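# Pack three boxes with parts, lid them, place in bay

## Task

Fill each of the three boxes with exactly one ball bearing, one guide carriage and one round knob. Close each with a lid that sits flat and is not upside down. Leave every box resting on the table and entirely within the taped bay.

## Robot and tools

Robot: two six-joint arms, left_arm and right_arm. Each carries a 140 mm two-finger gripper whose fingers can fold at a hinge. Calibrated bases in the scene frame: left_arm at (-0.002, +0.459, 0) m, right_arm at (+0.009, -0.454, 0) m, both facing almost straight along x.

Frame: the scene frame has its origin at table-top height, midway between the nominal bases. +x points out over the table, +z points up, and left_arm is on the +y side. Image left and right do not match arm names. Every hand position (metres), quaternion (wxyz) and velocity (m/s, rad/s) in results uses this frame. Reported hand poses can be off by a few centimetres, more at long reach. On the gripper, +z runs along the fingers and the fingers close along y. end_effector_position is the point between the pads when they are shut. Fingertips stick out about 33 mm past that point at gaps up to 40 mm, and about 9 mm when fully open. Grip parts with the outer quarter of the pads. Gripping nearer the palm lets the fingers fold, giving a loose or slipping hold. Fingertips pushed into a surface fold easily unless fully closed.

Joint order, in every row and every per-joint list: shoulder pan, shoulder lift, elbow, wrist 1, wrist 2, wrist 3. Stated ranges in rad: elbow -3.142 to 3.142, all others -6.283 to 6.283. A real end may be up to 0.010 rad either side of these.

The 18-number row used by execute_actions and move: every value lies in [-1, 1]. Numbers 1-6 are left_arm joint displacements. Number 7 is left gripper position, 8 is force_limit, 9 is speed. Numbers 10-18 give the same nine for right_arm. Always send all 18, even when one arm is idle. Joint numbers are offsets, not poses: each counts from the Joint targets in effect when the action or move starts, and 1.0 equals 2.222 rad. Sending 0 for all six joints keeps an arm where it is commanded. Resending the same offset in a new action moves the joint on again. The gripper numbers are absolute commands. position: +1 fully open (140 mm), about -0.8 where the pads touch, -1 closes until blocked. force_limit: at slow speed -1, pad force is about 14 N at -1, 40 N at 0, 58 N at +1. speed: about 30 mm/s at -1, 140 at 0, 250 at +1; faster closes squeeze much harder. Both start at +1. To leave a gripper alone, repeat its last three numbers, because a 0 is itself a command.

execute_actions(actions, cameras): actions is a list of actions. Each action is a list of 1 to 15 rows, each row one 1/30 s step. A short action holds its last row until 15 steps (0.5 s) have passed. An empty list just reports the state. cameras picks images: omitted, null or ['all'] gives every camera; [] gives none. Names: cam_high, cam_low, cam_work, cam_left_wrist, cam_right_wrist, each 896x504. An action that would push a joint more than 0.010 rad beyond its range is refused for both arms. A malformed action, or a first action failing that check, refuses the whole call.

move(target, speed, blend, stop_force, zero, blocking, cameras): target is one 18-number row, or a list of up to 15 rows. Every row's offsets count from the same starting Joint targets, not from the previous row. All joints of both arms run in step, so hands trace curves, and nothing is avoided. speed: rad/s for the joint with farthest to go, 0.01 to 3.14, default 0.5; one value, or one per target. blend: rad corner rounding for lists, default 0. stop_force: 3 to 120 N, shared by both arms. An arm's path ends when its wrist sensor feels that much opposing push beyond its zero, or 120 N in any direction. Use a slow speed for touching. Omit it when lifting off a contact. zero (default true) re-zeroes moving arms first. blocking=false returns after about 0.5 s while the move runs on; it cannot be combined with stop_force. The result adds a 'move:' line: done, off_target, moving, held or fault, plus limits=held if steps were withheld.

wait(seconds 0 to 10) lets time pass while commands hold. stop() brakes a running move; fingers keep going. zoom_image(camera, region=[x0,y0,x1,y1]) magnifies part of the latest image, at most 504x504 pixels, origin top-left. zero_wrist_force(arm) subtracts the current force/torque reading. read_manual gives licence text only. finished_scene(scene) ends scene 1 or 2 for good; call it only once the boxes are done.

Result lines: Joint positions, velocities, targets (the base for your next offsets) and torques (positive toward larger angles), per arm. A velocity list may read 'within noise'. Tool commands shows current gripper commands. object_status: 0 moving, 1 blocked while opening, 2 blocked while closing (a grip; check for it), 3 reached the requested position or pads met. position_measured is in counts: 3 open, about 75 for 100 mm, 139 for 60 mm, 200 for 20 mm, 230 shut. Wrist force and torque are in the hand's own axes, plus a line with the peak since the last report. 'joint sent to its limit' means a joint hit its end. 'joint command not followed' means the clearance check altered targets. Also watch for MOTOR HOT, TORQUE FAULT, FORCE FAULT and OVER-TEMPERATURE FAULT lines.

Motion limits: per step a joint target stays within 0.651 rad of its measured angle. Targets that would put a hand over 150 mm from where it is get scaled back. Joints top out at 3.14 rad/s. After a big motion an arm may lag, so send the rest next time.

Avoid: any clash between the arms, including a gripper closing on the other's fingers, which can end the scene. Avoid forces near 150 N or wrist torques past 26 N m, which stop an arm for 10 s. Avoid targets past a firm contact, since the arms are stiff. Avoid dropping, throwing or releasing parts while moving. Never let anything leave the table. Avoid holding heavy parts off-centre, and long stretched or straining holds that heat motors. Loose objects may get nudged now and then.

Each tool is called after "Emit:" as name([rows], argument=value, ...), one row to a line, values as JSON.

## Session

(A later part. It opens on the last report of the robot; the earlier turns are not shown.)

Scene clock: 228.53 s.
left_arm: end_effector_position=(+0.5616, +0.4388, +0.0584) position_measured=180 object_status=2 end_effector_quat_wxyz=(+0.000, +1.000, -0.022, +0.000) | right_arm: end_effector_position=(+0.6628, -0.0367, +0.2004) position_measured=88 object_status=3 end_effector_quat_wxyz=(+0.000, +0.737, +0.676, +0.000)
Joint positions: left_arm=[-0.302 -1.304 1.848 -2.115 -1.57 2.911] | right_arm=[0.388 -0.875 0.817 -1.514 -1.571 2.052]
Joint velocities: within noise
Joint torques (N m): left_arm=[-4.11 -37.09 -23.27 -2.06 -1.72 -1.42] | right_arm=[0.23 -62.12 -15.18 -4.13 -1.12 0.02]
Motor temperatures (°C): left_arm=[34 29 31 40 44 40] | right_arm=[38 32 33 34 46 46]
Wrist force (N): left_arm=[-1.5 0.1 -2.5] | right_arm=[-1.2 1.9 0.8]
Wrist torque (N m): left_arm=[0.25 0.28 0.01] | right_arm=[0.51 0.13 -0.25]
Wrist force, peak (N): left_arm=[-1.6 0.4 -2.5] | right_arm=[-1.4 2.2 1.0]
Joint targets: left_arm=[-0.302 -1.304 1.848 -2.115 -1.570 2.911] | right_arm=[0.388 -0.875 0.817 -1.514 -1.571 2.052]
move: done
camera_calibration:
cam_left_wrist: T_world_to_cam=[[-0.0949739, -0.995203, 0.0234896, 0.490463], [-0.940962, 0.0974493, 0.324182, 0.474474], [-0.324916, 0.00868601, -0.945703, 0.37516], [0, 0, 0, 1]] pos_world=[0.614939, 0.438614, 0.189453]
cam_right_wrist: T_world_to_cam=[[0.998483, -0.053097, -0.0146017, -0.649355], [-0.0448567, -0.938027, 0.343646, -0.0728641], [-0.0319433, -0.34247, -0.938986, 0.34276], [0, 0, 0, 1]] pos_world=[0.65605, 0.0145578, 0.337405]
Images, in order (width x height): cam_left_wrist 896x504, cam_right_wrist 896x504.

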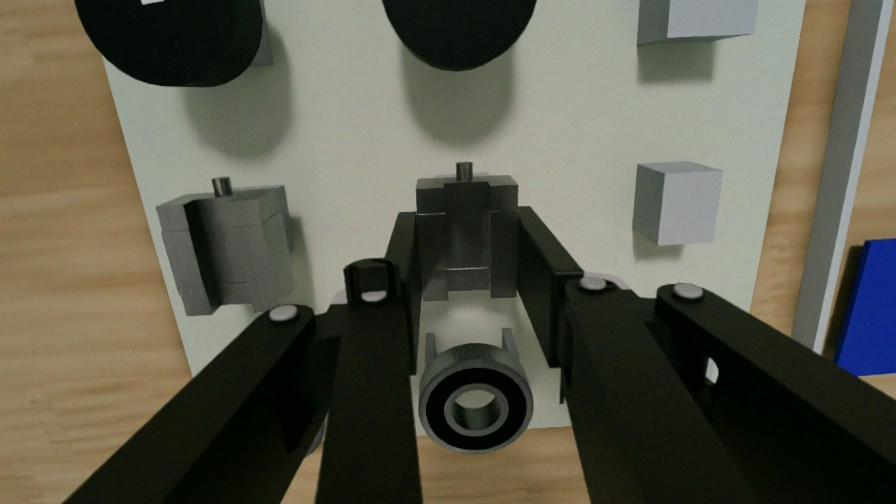

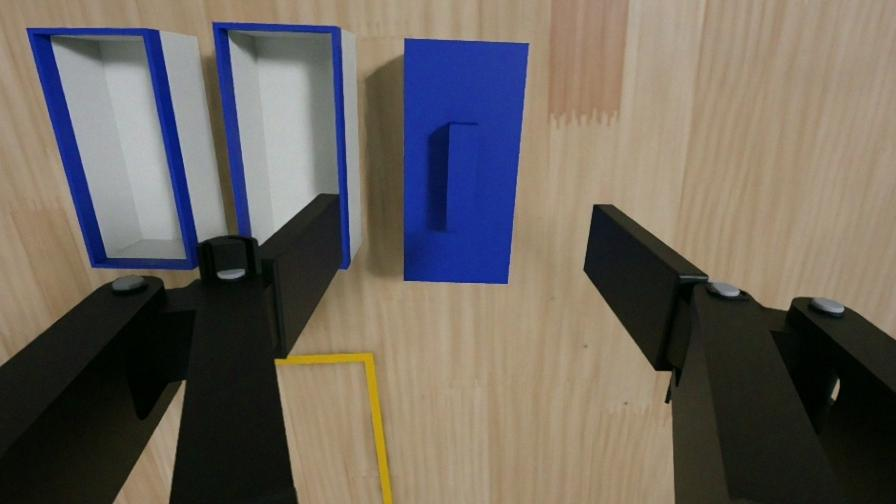

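Emit:
move(target=[0,-0.0303,-0.0405,0.0709,0,0,-1,-0.2,-1,0,0.0246,0.1382,-0.1622,0,0,0.326,0,-0.5], speed=0.15, cameras=["cam_right_wrist","cam_work"])

Scene clock: 233.80 s.
left_arm: end_effector_position=(+0.5613, +0.4388, +0.1202) position_measured=180 object_status=2 end_effector_quat_wxyz=(+0.000, +1.000, -0.022, +0.000) | right_arm: end_effector_position=(+0.6625, -0.0369, +0.0447) position_measured=88 object_status=3 end_effector_quat_wxyz=(+0.000, +0.737, +0.676, +0.000)
Joint positions: left_arm=[-0.302 -1.371 1.757 -1.957 -1.57 2.911] | right_arm=[0.388 -0.82 1.124 -1.874 -1.571 2.052]
Joint velocities: within noise
Joint torques (N m): left_arm=[-8.25 -25.74 -18.2 -5.96 -1.35 -1.7] | right_arm=[-10.47 -65.35 -37.97 -0.76 -1.41 -2.31]
Motor temperatures (°C): left_arm=[34 29 31 40 44 40] | right_arm=[38 32 33 34 46 46]
Wrist force (N): left_arm=[-0.2 0.1 2.7] | right_arm=[-1.5 2.0 0.8]
Wrist torque (N m): left_arm=[0.20 0.26 -0.01] | right_arm=[0.53 0.20 -0.24]
Wrist force, peak (N): left_arm=[-1.5 0.6 -2.6] | right_arm=[-1.5 1.7 1.9]
Joint targets: left_arm=[-0.302 -1.371 1.758 -1.957 -1.570 2.911] | right_arm=[0.388 -0.820 1.124 -1.874 -1.571 2.052]
move: done
camera_calibration:
cam_right_wrist: T_world_to_cam=[[0.998463, -0.0530368, -0.0160875, -0.651254], [-0.0442679, -0.937816, 0.344298, -0.0199314], [-0.0333476, -0.343057, -0.938723, 0.197316], [0, 0, 0, 1]] pos_world=[0.655951, 0.014458, 0.18161]
Images, in order (width x height): cam_work 896x504, cam_right_wrist 896x504.

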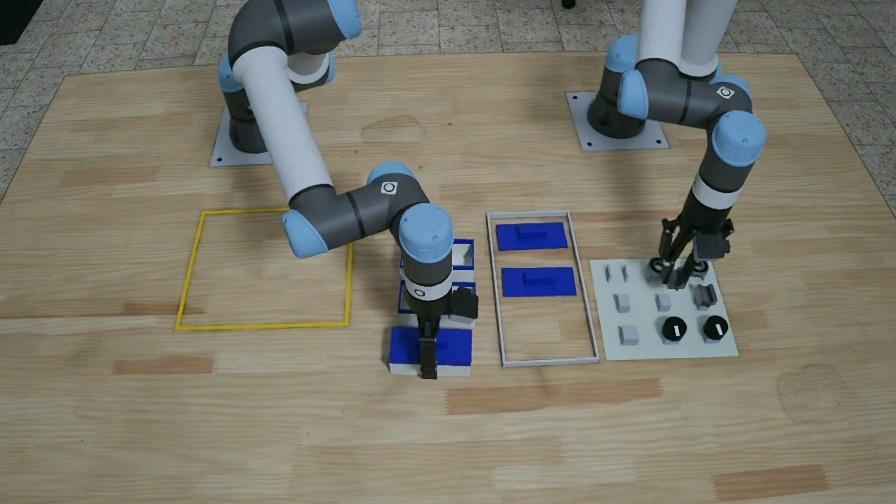

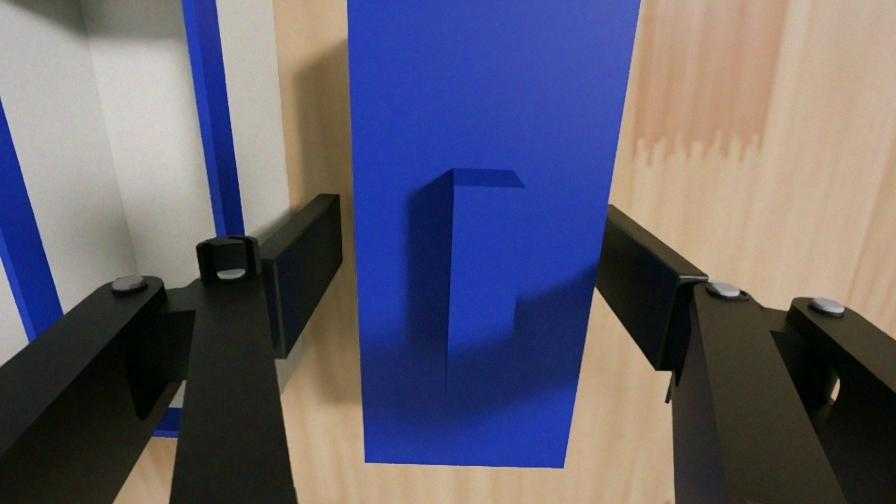

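Emit:
move([
  [0,0,0,0,0,0,-1,-0.2,-1,-0.0011,0.0033,-0.006,0.0027,0,-0.001,0.326,0,-0.5],
  [0,0,0,0,0,0,-1,-0.2,-1,-0.0011,0.0033,-0.006,0.0027,0,-0.001,-1,0,-1],
], speed=0.1, cameras=["cam_right_wrist","cam_work"])

Emit:
wait(seconds=1, cameras=[])

Scene clock: 236.93 s.
left_arm: end_effector_position=(+0.5613, +0.4388, +0.1201) position_measured=180 object_status=2 end_effector_quat_wxyz=(+0.000, +1.000, -0.022, +0.000) | right_arm: end_effector_position=(+0.6664, -0.0373, +0.0450) position_measured=126 object_status=0 end_effector_quat_wxyz=(+0.000, +0.737, +0.676, +0.000)
Joint positions: left_arm=[-0.302 -1.371 1.758 -1.957 -1.57 2.911] | right_arm=[0.386 -0.813 1.111 -1.868 -1.571 2.05]
Joint velocities: within noise
Joint torques (N m): left_arm=[-8.12 -26.63 -22.23 -4.75 -1.18 -1.54] | right_arm=[8.85 -63.92 -11.79 -2.96 -1.19 2.37]
Motor temperatures (°C): left_arm=[34 29 31 40 44 40] | right_arm=[38 32 33 34 46 46]
Wrist force (N): left_arm=[-0.2 0.1 2.5] | right_arm=[-1.7 0.7 -2.3]
Wrist torque (N m): left_arm=[0.21 0.28 -0.01] | right_arm=[0.34 0.16 -0.22]
Wrist force, peak (N): left_arm=[-0.3 -0.1 2.7] | right_arm=[-2.0 0.4 -2.3]
Joint targets: left_arm=[-0.302 -1.371 1.758 -1.957 -1.570 2.911] | right_arm=[0.386 -0.813 1.111 -1.868 -1.571 2.050]
move: done
camera_calibration:
cam_right_wrist: T_world_to_cam=[[0.998457, -0.0532425, -0.0158017, -0.655115], [-0.0445626, -0.937838, 0.344202, -0.0201225], [-0.0331455, -0.342966, -0.938763, 0.197425], [0, 0, 0, 1]] pos_world=[0.659751, 0.0139585, 0.181909]
Images, in order (width x height): cam_work 896x504, cam_right_wrist 896x504.

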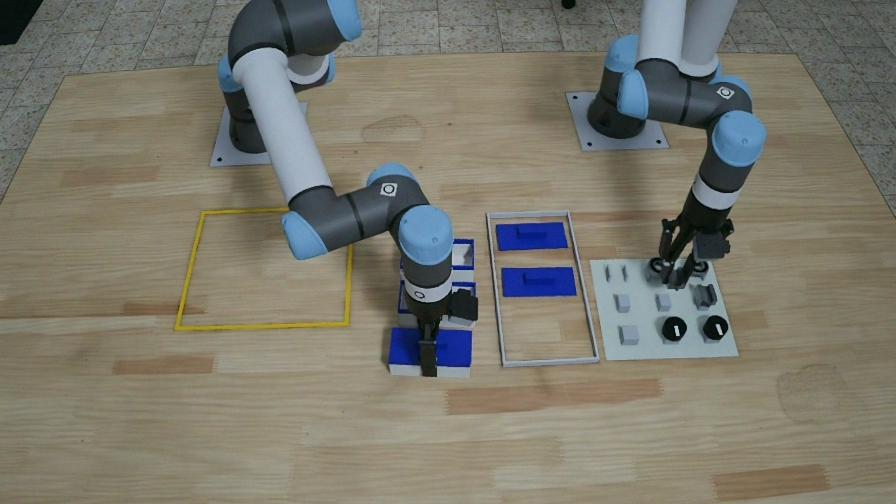

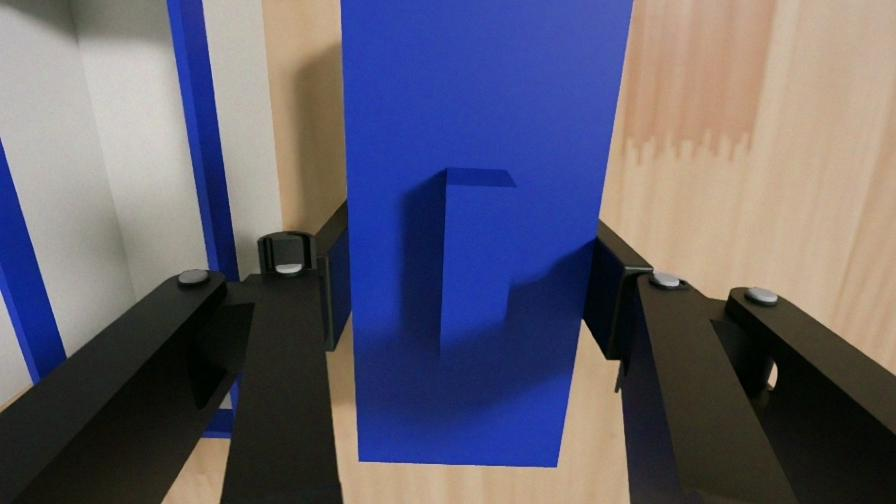

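Scene clock: 237.93 s.
left_arm: end_effector_position=(+0.5613, +0.4388, +0.1201) position_measured=180 object_status=2 end_effector_quat_wxyz=(+0.000, +1.000, -0.022, +0.000) | right_arm: end_effector_position=(+0.6664, -0.0373, +0.0450) position_measured=126 object_status=2 end_effector_quat_wxyz=(+0.000, +0.737, +0.676, +0.000)
Joint positions: left_arm=[-0.302 -1.371 1.758 -1.957 -1.57 2.911] | right_arm=[0.386 -0.813 1.111 -1.868 -1.571 2.05]
Joint velocities: within noise
Joint torques (N m): left_arm=[-8 -26.54 -23.8 -4.44 -1.12 -1.58] | right_arm=[9.52 -57.04 -14.26 -0.72 -1.02 2.56]
Motor temperatures (°C): left_arm=[34 29 31 40 44 40] | right_arm=[38 32 33 34 46 46]
Wrist force (N): left_arm=[-0.1 0.2 2.4] | right_arm=[-1.5 0.8 -1.9]
Wrist torque (N m): left_arm=[0.22 0.26 -0.01] | right_arm=[0.29 0.13 -0.23]
Wrist force, peak (N): left_arm=[-0.2 0.0 2.8] | right_arm=[-1.8 1.0 -1.9]
Joint targets: left_arm=[-0.302 -1.371 1.758 -1.957 -1.570 2.911] | right_arm=[0.386 -0.813 1.111 -1.868 -1.571 2.050]
Tool commands: left_gripper/position=-1.0 left_gripper/force_limit=-0.2 left_gripper/speed=-1.0 right_gripper/position=-1.0 right_gripper/force_limit=+0.0 right_gripper/speed=-1.0
wait: 1.00 s; at rest by 0.17 s
No camera images: "cameras" was empty.

Emit:
move([
  [0,0,0,0,0,0,-1,-0.2,-1,0,-0.0196,-0.054,0.0733,0,0,-1,0,-1],
  [0,0,0,0,0,0,-1,-0.2,-1,-0.1405,-0.2951,0.343,-0.0482,0,-0.1788,-1,0,-1],
], speed=[0.12,0.4], blend=[0.03,0], cameras=["cam_right_wrist","cam_work","cam_low"])

Scene clock: 243.63 s.
left_arm: end_effector_position=(+0.5613, +0.4388, +0.1201) position_measured=180 object_status=2 end_effector_quat_wxyz=(+0.000, +1.000, -0.022, +0.000) | right_arm: end_effector_position=(+0.5006, -0.2805, +0.1200) position_measured=126 object_status=2 end_effector_quat_wxyz=(+0.000, +0.707, +0.707, +0.000)
Joint positions: left_arm=[-0.302 -1.371 1.758 -1.957 -1.57 2.911] | right_arm=[0.073 -1.469 1.873 -1.975 -1.571 1.652]
Joint velocities: within noise
Joint torques (N m): left_arm=[-8.16 -27.34 -33.15 -2.38 -0.79 -1.53] | right_arm=[6.37 -35.23 -21.91 -1.49 -1.13 1.85]
Motor temperatures (°C): left_arm=[34 29 31 40 44 40] | right_arm=[38 32 33 34 46 46]
Wrist force (N): left_arm=[-0.3 0.2 2.5] | right_arm=[-1.2 1.6 4.5]
Wrist torque (N m): left_arm=[0.23 0.29 -0.01] | right_arm=[0.44 0.11 -0.24]
Wrist force, peak (N): left_arm=[-0.2 0.0 2.8] | right_arm=[-1.6 1.7 6.4]
Joint targets: left_arm=[-0.302 -1.371 1.758 -1.957 -1.570 2.911] | right_arm=[0.073 -1.469 1.873 -1.975 -1.571 1.652]
move: done
camera_calibration:
cam_right_wrist: T_world_to_cam=[[0.999382, 0.0316665, -0.0152808, -0.478011], [0.0349921, -0.938258, 0.344162, -0.321394], [-0.0034389, -0.344484, -0.938786, 0.163616], [0, 0, 0, 1]] pos_world=[0.489524, -0.230051, 0.256908]
Images, in order (width x height): cam_low 896x504, cam_work 896x504, cam_right_wrist 896x504.

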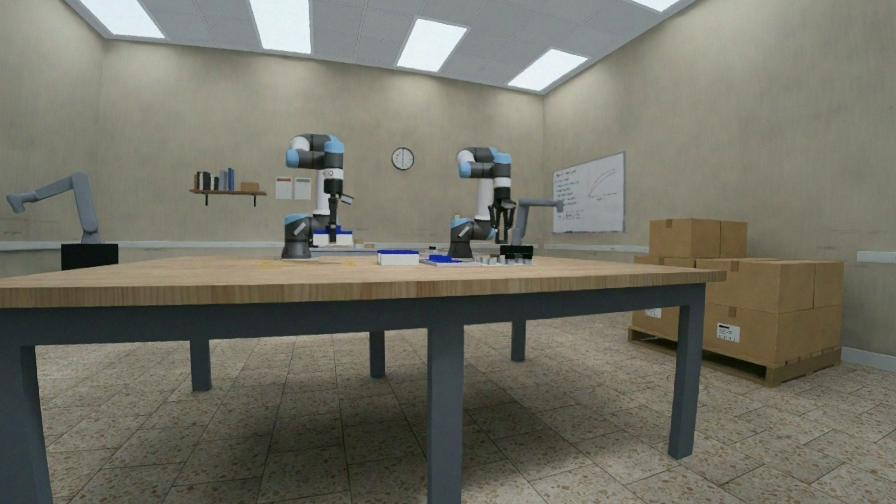

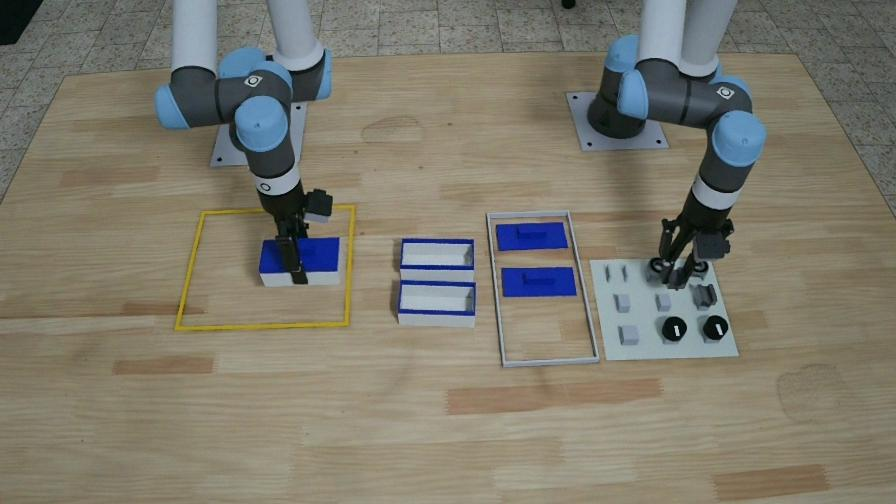

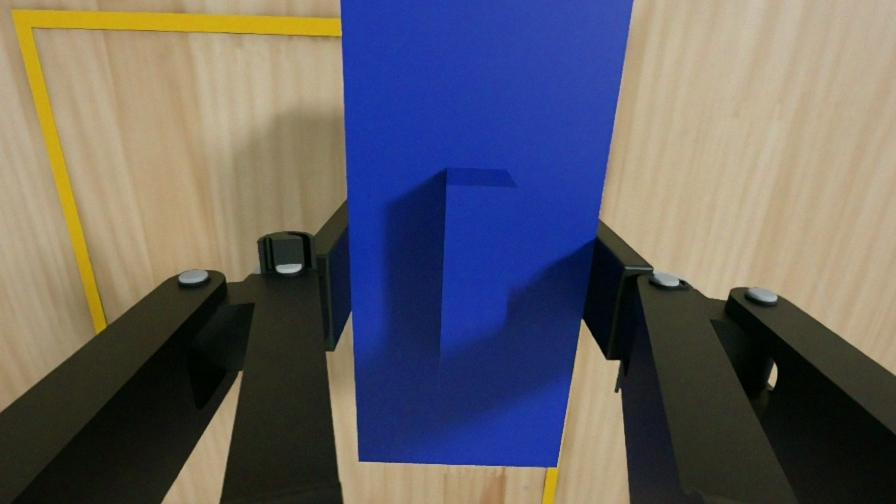

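Emit:
move([
  [0,0,0,0,0,0,-1,-0.2,-1,0,0.0378,0.0472,-0.0848,0,0,-1,0,-1],
  [0,0,0,0,0,0,-1,-0.2,-1,0,0.0424,0.0511,-0.0934,0,0,-1,0,-1],
], speed=[0.12,0.03], stop_force=5, cameras=["cam_work"])

Scene clock: 248.90 s.
left_arm: end_effector_position=(+0.5613, +0.4388, +0.1201) position_measured=180 object_status=2 end_effector_quat_wxyz=(+0.000, +1.000, -0.022, +0.000) | right_arm: end_effector_position=(+0.5004, -0.2805, +0.0441) position_measured=126 object_status=2 end_effector_quat_wxyz=(+0.000, +0.707, +0.707, +0.000)
Joint positions: left_arm=[-0.302 -1.371 1.758 -1.957 -1.57 2.911] | right_arm=[0.073 -1.376 1.985 -2.18 -1.571 1.652]
Joint velocities: within noise
Joint torques (N m): left_arm=[-7.95 -28.58 -32.57 -0.76 -0.38 -1.54] | right_arm=[7.83 -40.15 -37.04 -2.63 -1.17 -2.52]
Motor temperatures (°C): left_arm=[34 30 31 40 44 40] | right_arm=[38 32 33 34 46 46]
Wrist force (N): left_arm=[-0.1 0.1 2.6] | right_arm=[-1.3 1.5 4.7]
Wrist torque (N m): left_arm=[0.20 0.25 -0.01] | right_arm=[0.42 0.13 -0.23]
Wrist force, peak (N): left_arm=[-0.3 0.1 2.7] | right_arm=[-2.2 -1.1 -16.2]
Joint targets: left_arm=[-0.302 -1.371 1.758 -1.957 -1.570 2.911] | right_arm=[0.073 -1.376 1.985 -2.180 -1.571 1.652]
move: contact (right_arm); path passed 1 of 2 targets
Images, in order (width x height): cam_work 896x504.

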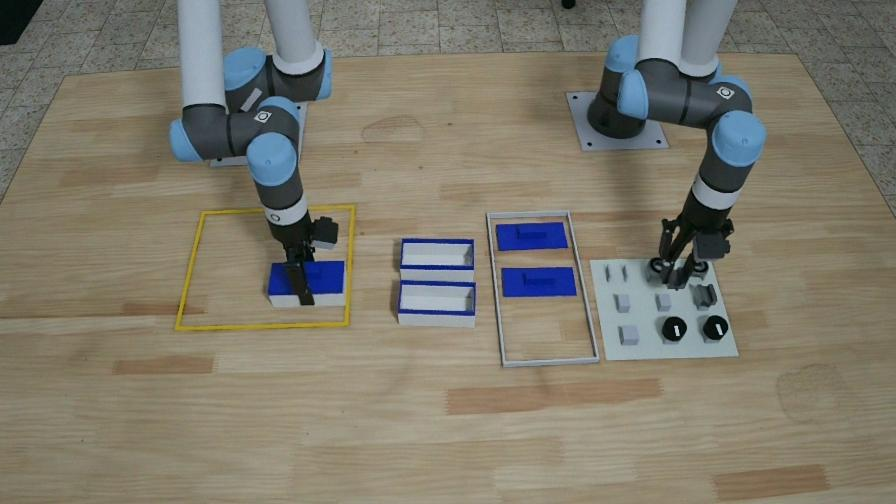

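Emit:
move([
  [-0.05,0.0322,-0.0485,0.0162,0,-0.047,-1,-0.2,-1,0,-0.0059,-0.005,0.011,0,0,-1,0,-1],
  [-0.2829,0.1825,-0.2748,0.092,0,-0.2664,-1,-0.2,-1,-0.0068,-0.0086,-0.0018,0.0105,0,-0.0068,-1,0,-1],
], speed=0.5, cameras=["cam_left_wrist"])

Emit:
move(target=[0,0,0,0,0,0,-1,-0.2,-1,0,0.0065,0.0058,-0.0123,0,0,-1,0,-1], speed=0.04, stop_force=5, cameras=["cam_work","cam_left_wrist"])

Scene clock: 255.17 s.
left_arm: end_effector_position=(+0.5537, -0.0297, +0.1302) position_measured=180 object_status=2 end_effector_quat_wxyz=(+0.000, +0.999, -0.040, +0.000) | right_arm: end_effector_position=(+0.5000, -0.2882, +0.0531) position_measured=126 object_status=2 end_effector_quat_wxyz=(+0.000, +0.707, +0.707, +0.000)
Joint positions: left_arm=[-0.93 -0.966 1.147 -1.753 -1.57 2.32] | right_arm=[0.058 -1.395 1.981 -2.156 -1.571 1.637]
Joint velocities: within noise
Joint torques (N m): left_arm=[-9.92 -45.62 -35.43 -5.49 -0.05 -1.93] | right_arm=[4.97 -32.95 -17.69 -4.56 -1.29 0.74]
Motor temperatures (°C): left_arm=[34 30 31 40 44 40] | right_arm=[38 32 33 33 46 46]
Wrist force (N): left_arm=[-0.4 0.6 2.2] | right_arm=[-1.2 1.9 4.3]
Wrist torque (N m): left_arm=[0.34 0.36 0.02] | right_arm=[0.51 0.13 -0.24]
Wrist force, peak (N): left_arm=[-2.3 5.8 2.3] | right_arm=[-1.1 1.8 5.4]
Joint targets: left_arm=[-0.930 -0.965 1.147 -1.753 -1.570 2.319] | right_arm=[0.058 -1.395 1.981 -2.156 -1.571 1.637]
move: done
camera_calibration:
cam_left_wrist: T_world_to_cam=[[-0.13144, -0.991033, 0.0240153, 0.0420397], [-0.93687, 0.132102, 0.323766, 0.488304], [-0.324035, 0.0200567, -0.945832, 0.444436], [0, 0, 0, 1]] pos_world=[0.607016, -0.0317572, 0.261256]
Images, in order (width x height): cam_left_wrist 896x504.

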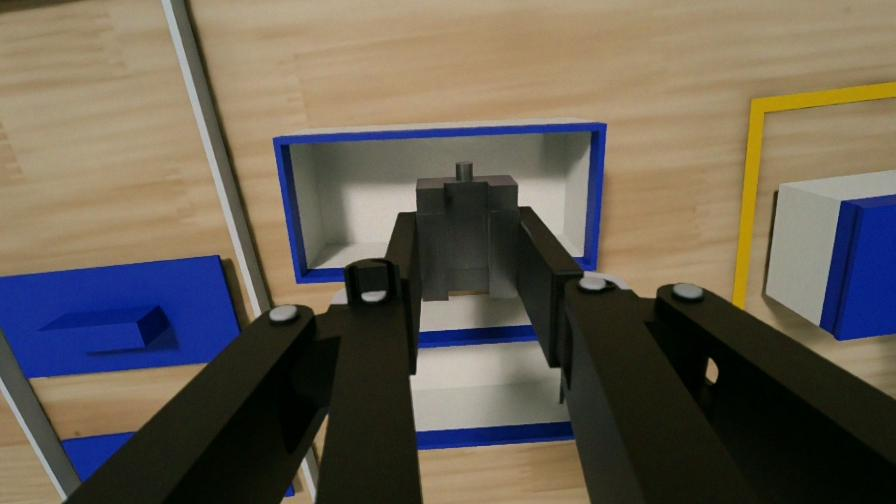

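Scene clock: 256.93 s.
left_arm: end_effector_position=(+0.5537, -0.0299, +0.1301) position_measured=180 object_status=2 end_effector_quat_wxyz=(+0.000, +0.999, -0.040, +0.000) | right_arm: end_effector_position=(+0.5000, -0.2882, +0.0439) position_measured=126 object_status=2 end_effector_quat_wxyz=(+0.000, +0.707, +0.707, +0.000)
Joint positions: left_arm=[-0.93 -0.965 1.147 -1.753 -1.57 2.319] | right_arm=[0.058 -1.382 1.993 -2.182 -1.571 1.637]
Joint velocities: within noise
Joint torques (N m): left_arm=[-10.13 -45.4 -33.01 -4.65 0.04 -2.07] | right_arm=[9.02 -33.76 -30.7 -1.01 -1.17 2.45]
Motor temperatures (°C): left_arm=[34 30 31 40 44 40] | right_arm=[38 32 33 33 46 46]
Wrist force (N): left_arm=[-0.3 0.4 2.1] | right_arm=[-1.3 3.4 -3.2]
Wrist torque (N m): left_arm=[0.30 0.33 0.02] | right_arm=[0.22 0.17 -0.24]
Wrist force, peak (N): left_arm=[-0.4 0.7 2.4] | right_arm=[-2.1 -4.9 -34.0]
Joint targets: left_arm=[-0.930 -0.965 1.147 -1.753 -1.570 2.319] | right_arm=[0.058 -1.382 1.993 -2.182 -1.571 1.637]
move: contact (right_arm)
camera_calibration:
cam_left_wrist: T_world_to_cam=[[-0.131336, -0.991048, 0.0239785, 0.0417741], [-0.936884, 0.131992, 0.323769, 0.488242], [-0.324035, 0.0200574, -0.945832, 0.444407], [0, 0, 0, 1]] pos_world=[0.606916, -0.0319574, 0.261256]
Images, in order (width x height): cam_work 896x504, cam_left_wrist 896x504.

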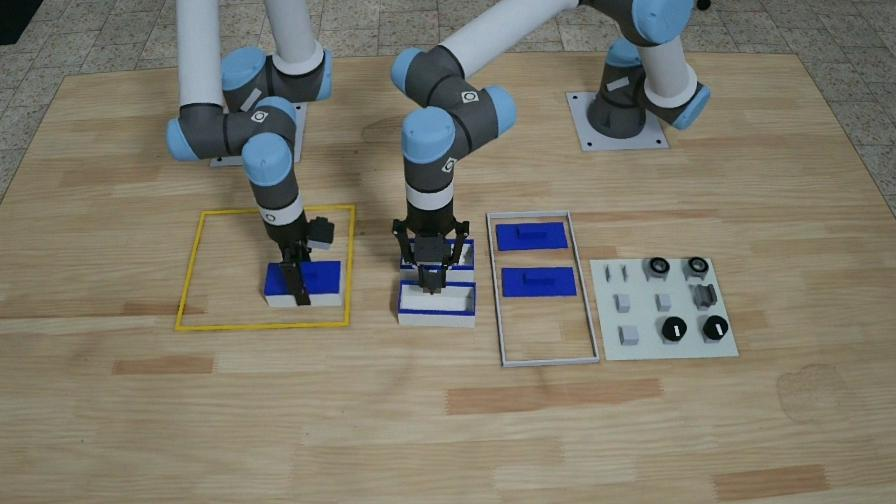

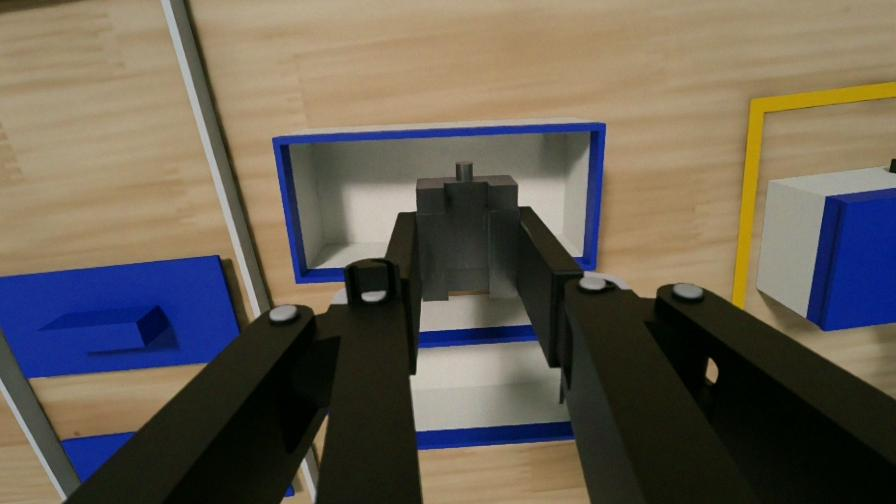

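Emit:
move([
  [0,0,0,0,0,0,-1,-0.2,-1,0,0,0,0,0,0,0.326,0,-1],
  [0.0034,0.0131,0.0491,-0.0622,0,0.0036,-1,-0.2,-1,0,-0.0676,-0.1194,0.1872,0,0,0.326,0,-1],
], speed=0.2, cameras=["cam_left_wrist","cam_right_wrist","cam_work"])

Emit:
move(target=[0,0.0133,0.0194,-0.0326,0,0,-1,-0.2,-1,0,0,0,0,0,0,0.326,0,-1], speed=0.04, stop_force=5, cameras=["cam_left_wrist"])

Scene clock: 263.47 s.
left_arm: end_effector_position=(+0.5553, -0.0230, +0.0704) position_measured=180 object_status=2 end_effector_quat_wxyz=(+0.000, +0.999, -0.041, +0.000) | right_arm: end_effector_position=(+0.5001, -0.2882, +0.2000) position_measured=88 object_status=3 end_effector_quat_wxyz=(+0.000, +0.707, +0.707, +0.000)
Joint positions: left_arm=[-0.923 -0.936 1.256 -1.891 -1.57 2.327] | right_arm=[0.058 -1.532 1.727 -1.766 -1.571 1.637]
Joint velocities: within noise
Joint torques (N m): left_arm=[5.74 -61.28 -33.97 -0.41 0.47 1.65] | right_arm=[5.59 -22.03 -11.79 -3.28 -1.25 2.46]
Motor temperatures (°C): left_arm=[34 30 31 40 44 40] | right_arm=[38 32 33 33 46 45]
Wrist force (N): left_arm=[-0.3 0.4 2.3] | right_arm=[-1.5 2.0 0.6]
Wrist torque (N m): left_arm=[0.31 0.35 0.03] | right_arm=[0.54 0.19 -0.24]
Wrist force, peak (N): left_arm=[-0.3 0.3 2.9] | right_arm=[-1.5 3.4 -3.6]
Joint targets: left_arm=[-0.923 -0.936 1.256 -1.891 -1.570 2.327] | right_arm=[0.058 -1.532 1.728 -1.766 -1.571 1.637]
move: done
camera_calibration:
cam_left_wrist: T_world_to_cam=[[-0.13181, -0.990988, 0.0238444, 0.0505735], [-0.936788, 0.132394, 0.323884, 0.508117], [-0.324122, 0.020354, -0.945796, 0.388278], [0, 0, 0, 1]] pos_world=[0.608514, -0.0250571, 0.201455]
cam_right_wrist: T_world_to_cam=[[0.999366, 0.0318645, -0.0158892, -0.475889], [0.0353874, -0.938249, 0.344146, -0.356231], [-0.00394202, -0.34449, -0.938782, 0.236344], [0, 0, 0, 1]] pos_world=[0.489125, -0.237651, 0.336909]
Images, in order (width x height): cam_work 896x504, cam_left_wrist 896x504, cam_right_wrist 896x504.

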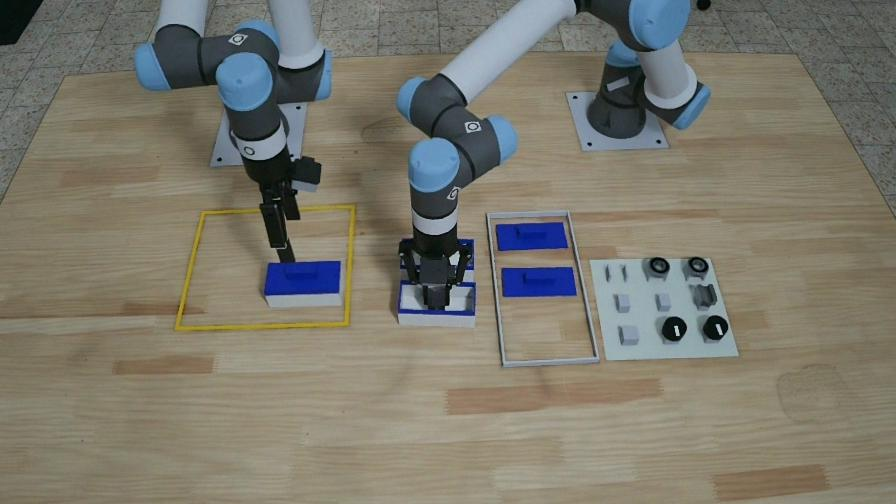

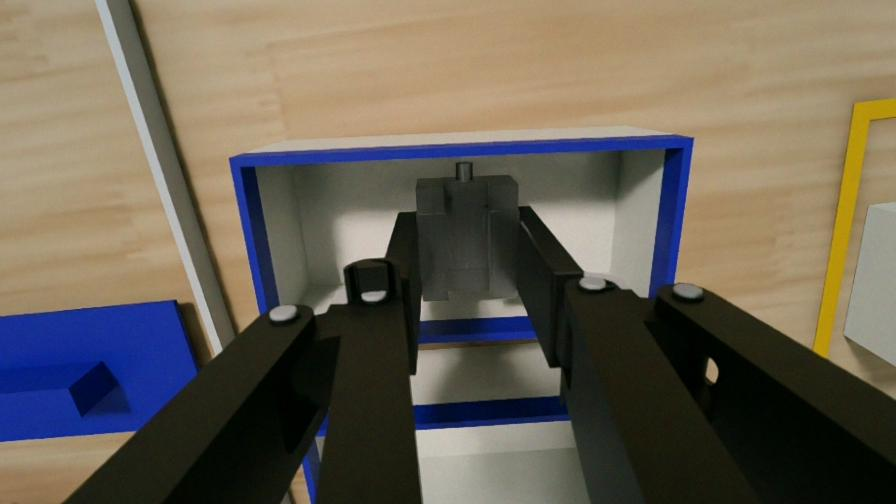

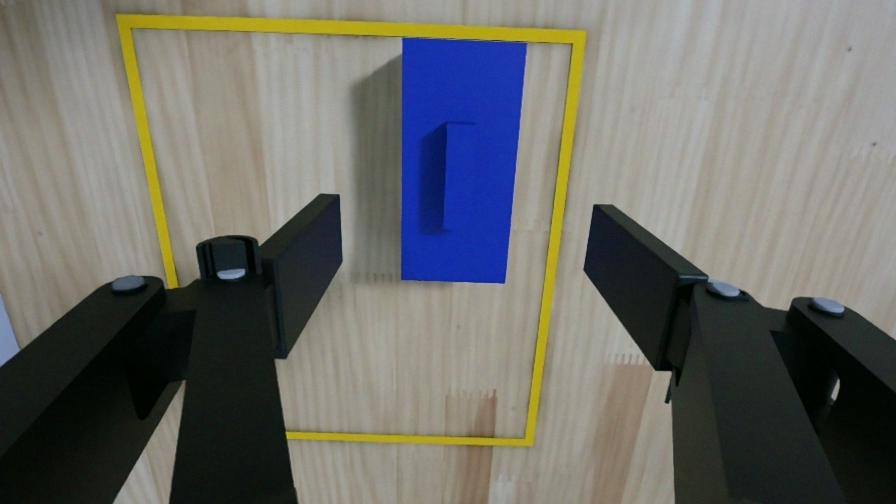

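Scene clock: 266.33 s.
left_arm: end_effector_position=(+0.5553, -0.0231, +0.0364) position_measured=180 object_status=2 end_effector_quat_wxyz=(+0.000, +0.999, -0.041, +0.000) | right_arm: end_effector_position=(+0.5000, -0.2882, +0.1999) position_measured=88 object_status=3 end_effector_quat_wxyz=(+0.000, +0.707, +0.707, +0.000)
Joint positions: left_arm=[-0.923 -0.907 1.299 -1.963 -1.57 2.327] | right_arm=[0.058 -1.532 1.728 -1.766 -1.571 1.637]
Joint velocities: within noise
Joint torques (N m): left_arm=[-8.25 -54.88 -28.35 0.91 0.57 -1.7] | right_arm=[5.84 -18.71 -17.43 -1.33 -1.34 2.54]
Motor temperatures (°C): left_arm=[34 30 31 40 44 40] | right_arm=[38 32 33 33 46 45]
Wrist force (N): left_arm=[0.8 1.6 -6.5] | right_arm=[-1.4 1.8 0.6]
Wrist torque (N m): left_arm=[0.12 0.45 0.03] | right_arm=[0.50 0.18 -0.24]
Wrist force, peak (N): left_arm=[-2.8 -1.8 -16.7] | right_arm=[-1.7 2.2 0.8]
Joint targets: left_arm=[-0.923 -0.907 1.299 -1.963 -1.570 2.327] | right_arm=[0.058 -1.532 1.728 -1.766 -1.571 1.637]
move: contact (left_arm)
camera_calibration:
cam_left_wrist: T_world_to_cam=[[-0.131782, -0.99099, 0.0239255, 0.0512673], [-0.936822, 0.132395, 0.323783, 0.519274], [-0.324033, 0.0202547, -0.945829, 0.356105], [0, 0, 0, 1]] pos_world=[0.608614, -0.025157, 0.167455]
Images, in order (width x height): cam_left_wrist 896x504.

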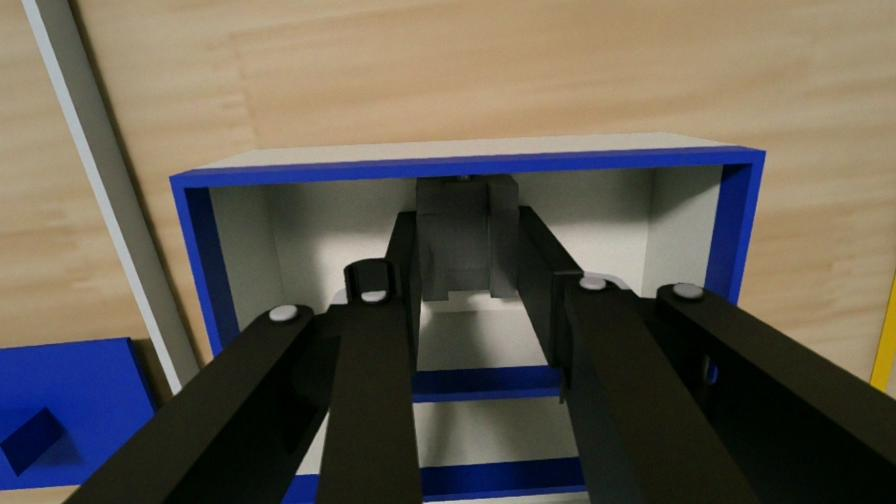

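Emit:
move([
  [0,0,0,0,0,0,-0.229,-0.2,-1,0,0,0,0,0,0,0.326,0,-1],
  [0,-0.03,-0.0623,0.0924,0,0,-0.229,-0.2,-1,0,0.0675,0.1193,-0.1872,0,0,-1,0,-1],
  [0.263,-0.2769,0.2843,-0.0074,0,-0.4608,0,-0.2,-0.5,0,0.0675,0.1193,-0.1872,0,0,-1,0,-1],
], speed=[0.2,0.15,0.8], cameras=["cam_left_wrist","cam_work"])

Emit:
zoom_image(camera="cam_left_wrist", region=[230, 80, 700, 420])

Scene clock: 276.87 s.
left_arm: end_effector_position=(+0.4965, +0.4387, +0.1202) position_measured=129 object_status=0 end_effector_quat_wxyz=(+0.000, +0.722, +0.692, +0.000) | right_arm: end_effector_position=(+0.5002, -0.2881, +0.0441) position_measured=126 object_status=2 end_effector_quat_wxyz=(+0.000, +0.707, +0.707, +0.000)
Joint positions: left_arm=[-0.338 -1.522 1.931 -1.98 -1.57 1.304] | right_arm=[0.058 -1.382 1.993 -2.182 -1.571 1.637]
Joint velocities: within noise
Joint torques (N m): left_arm=[10.19 -34.63 -16.73 -0.55 0.67 -2.16] | right_arm=[1.5 -23 -27.74 -1.92 -1.17 2.32]
Motor temperatures (°C): left_arm=[34 30 31 40 44 40] | right_arm=[38 32 33 33 46 45]
Wrist force (N): left_arm=[-0.2 0.4 1.4] | right_arm=[-1.7 0.4 -3.0]
Wrist torque (N m): left_arm=[0.27 0.28 0.02] | right_arm=[0.31 0.20 -0.24]
Wrist force, peak (N): left_arm=[1.0 2.0 -6.3] | right_arm=[-1.7 0.2 -3.4]
Joint targets: left_arm=[-0.338 -1.522 1.931 -1.980 -1.570 1.304] | right_arm=[0.058 -1.382 1.993 -2.182 -1.571 1.637]
move: done
camera_calibration:
cam_left_wrist: T_world_to_cam=[[0.995212, -0.0946138, 0.0245234, -0.453816], [-0.0974454, -0.940997, 0.324081, 0.429971], [-0.00758609, -0.324919, -0.945711, 0.401259], [0, 0, 0, 1]] pos_world=[0.496585, 0.492041, 0.251259]
Images, in order (width x height): cam_work 896x504, cam_left_wrist 896x504.

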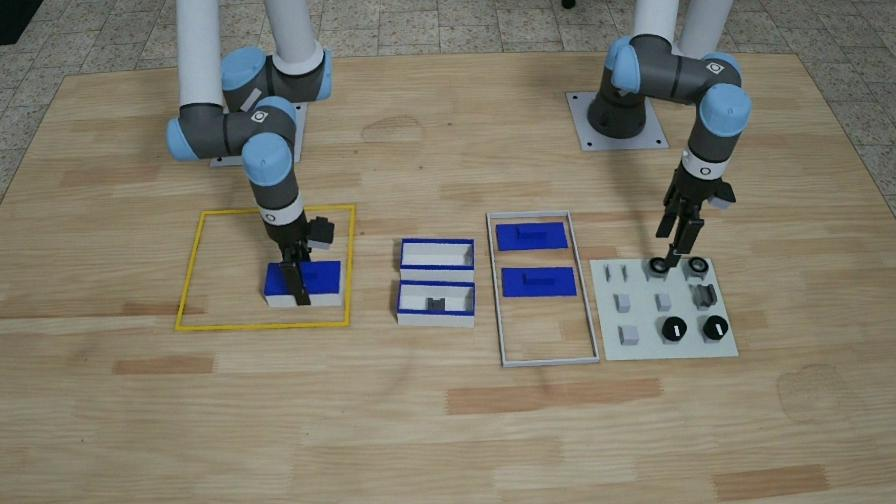

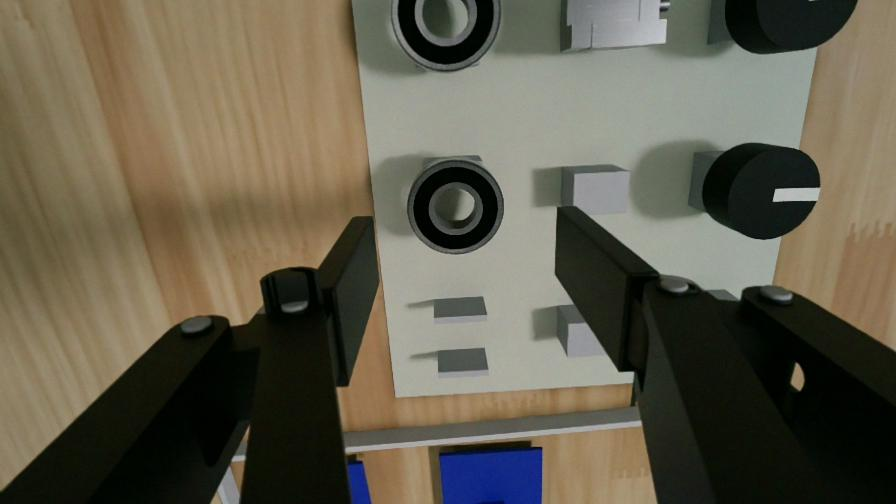

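Scaled by 1.072 from the camera's 896x504 image, which has a finer 1280x720 frame.

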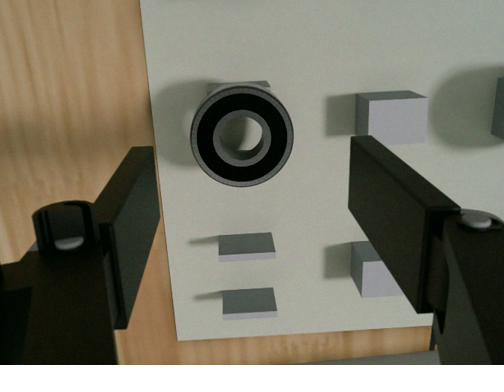

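Emit:
move([
  [0.0012,-0.0024,0.0027,-0.0001,0,0.0014,0,-0.2,-1,0,-0.0219,-0.0225,0.0445,0,0,-1,0,-1],
  [0.0012,0.0289,0.0435,-0.0723,0,0.0014,0,-0.2,-1,-0.0731,-0.0174,-0.028,0.0455,0,-0.0732,-1,0,-1],
], speed=0.2, cameras=["cam_left_wrist","cam_right_wrist"])

Emit:
move(target=[0,0,0,0,0,0,-1,-0.2,-1,0,0.0202,0.0203,-0.0405,0,0,-1,0,-1], speed=0.05, stop_force=4, cameras=["cam_left_wrist","cam_work"])

Scene clock: 281.80 s.
left_arm: end_effector_position=(+0.4942, +0.4408, +0.0623) position_measured=129 object_status=3 end_effector_quat_wxyz=(+0.000, +0.723, +0.691, +0.000) | right_arm: end_effector_position=(+0.5253, -0.3702, +0.0804) position_measured=126 object_status=2 end_effector_quat_wxyz=(+0.000, +0.707, +0.707, +0.000)
Joint positions: left_arm=[-0.336 -1.458 2.027 -2.14 -1.57 1.307] | right_arm=[-0.104 -1.421 1.93 -2.08 -1.571 1.475]
Joint velocities: within noise
Joint torques (N m): left_arm=[-9.27 -35.44 -29.31 -1.34 0.58 -1.85] | right_arm=[-0.74 -37.12 -21.6 -1.82 -1.17 1.59]
Motor temperatures (°C): left_arm=[34 30 31 40 44 40] | right_arm=[38 32 33 33 46 45]
Wrist force (N): left_arm=[0.0 0.4 1.6] | right_arm=[-1.4 2.1 4.6]
Wrist torque (N m): left_arm=[0.31 0.27 0.04] | right_arm=[0.54 0.17 -0.24]
Wrist force, peak (N): left_arm=[-0.3 0.5 2.7] | right_arm=[-1.7 0.9 7.2]
Joint targets: left_arm=[-0.336 -1.458 2.027 -2.140 -1.570 1.307] | right_arm=[-0.104 -1.421 1.930 -2.080 -1.571 1.475]
move: done
camera_calibration:
cam_left_wrist: T_world_to_cam=[[0.995188, -0.0949707, 0.0241114, -0.44964], [-0.0976495, -0.940993, 0.324033, 0.450594], [-0.00808491, -0.324828, -0.945739, 0.347371], [0, 0, 0, 1]] pos_world=[0.494286, 0.494139, 0.193357]
cam_right_wrist: T_world_to_cam=[[0.999367, 0.0320051, -0.0155151, -0.500398], [0.0353907, -0.938244, 0.344159, -0.392902], [-0.00354207, -0.344491, -0.938783, 0.0957101], [0, 0, 0, 1]] pos_world=[0.514325, -0.319652, 0.217308]
Images, in order (width x height): cam_left_wrist 896x504, cam_right_wrist 896x504.

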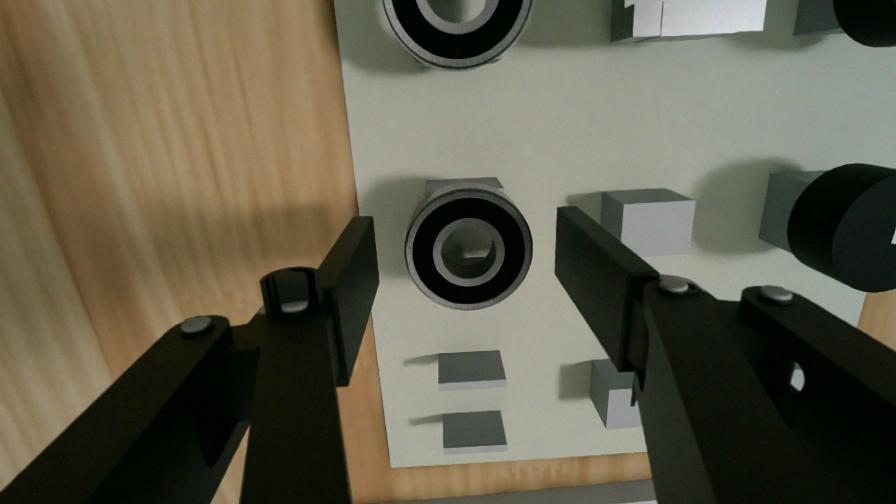

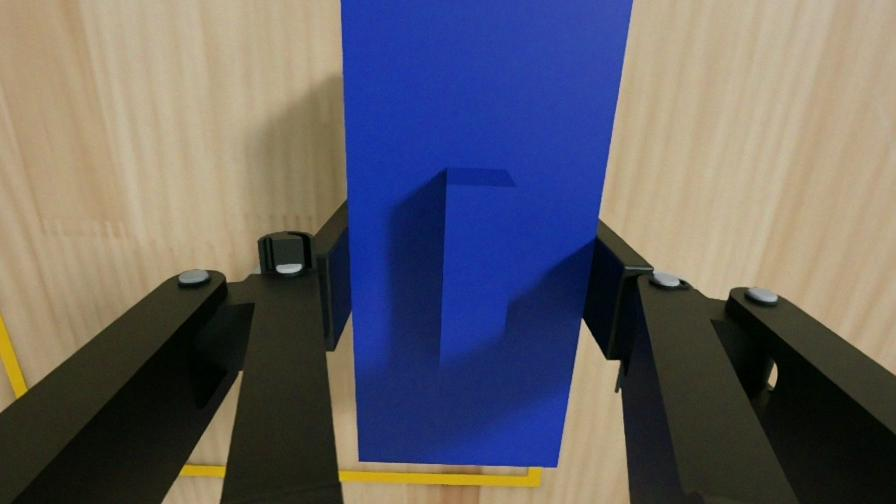

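Scene clock: 284.73 s.
left_arm: end_effector_position=(+0.4943, +0.4407, +0.0623) position_measured=162 object_status=2 end_effector_quat_wxyz=(+0.000, +0.723, +0.691, +0.000) | right_arm: end_effector_position=(+0.5255, -0.3702, +0.0471) position_measured=126 object_status=2 end_effector_quat_wxyz=(+0.000, +0.707, +0.707, +0.000)
Joint positions: left_arm=[-0.336 -1.458 2.027 -2.14 -1.57 1.307] | right_arm=[-0.104 -1.376 1.975 -2.17 -1.571 1.475]
Joint velocities: within noise
Joint torques (N m): left_arm=[-9.2 -20.42 -19.7 -5.41 0.67 -1.74] | right_arm=[-9.83 -40.46 -35.68 -1.57 -0.77 -2.02]
Motor temperatures (°C): left_arm=[34 30 31 40 44 40] | right_arm=[38 32 33 33 46 45]
Wrist force (N): left_arm=[0.3 -0.4 -2.7] | right_arm=[-1.4 2.0 4.6]
Wrist torque (N m): left_arm=[0.37 0.26 0.04] | right_arm=[0.53 0.17 -0.24]
Wrist force, peak (N): left_arm=[0.1 -0.4 -2.8] | right_arm=[-1.8 2.0 4.9]
Joint targets: left_arm=[-0.336 -1.458 2.027 -2.140 -1.570 1.307] | right_arm=[-0.104 -1.376 1.975 -2.170 -1.571 1.475]
move: done
camera_calibration:
cam_left_wrist: T_world_to_cam=[[0.99518, -0.0949931, 0.0243403, -0.44967], [-0.0977445, -0.94096, 0.3241, 0.450611], [-0.00788412, -0.324917, -0.94571, 0.347312], [0, 0, 0, 1]] pos_world=[0.494285, 0.494139, 0.193358]
Images, in order (width x height): cam_work 896x504, cam_left_wrist 896x504.

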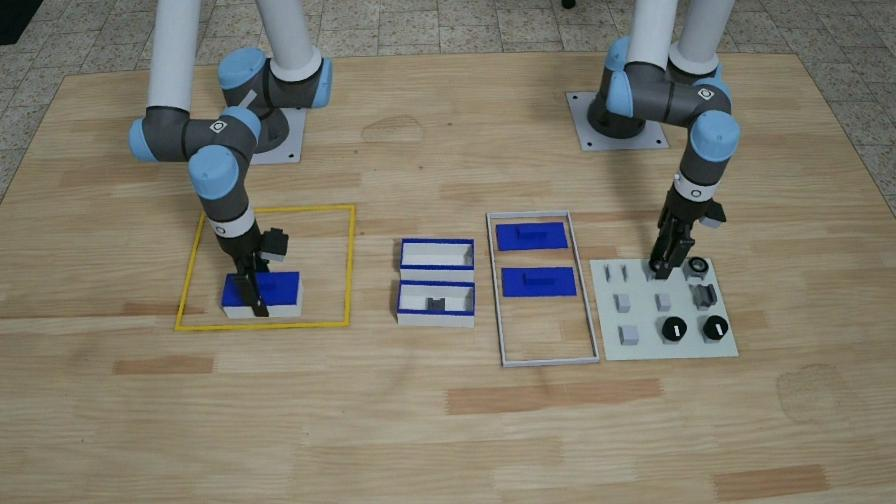

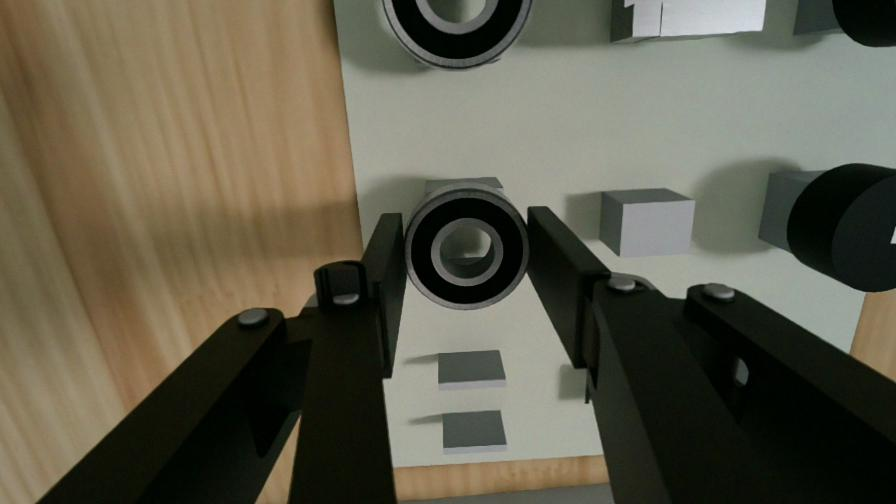

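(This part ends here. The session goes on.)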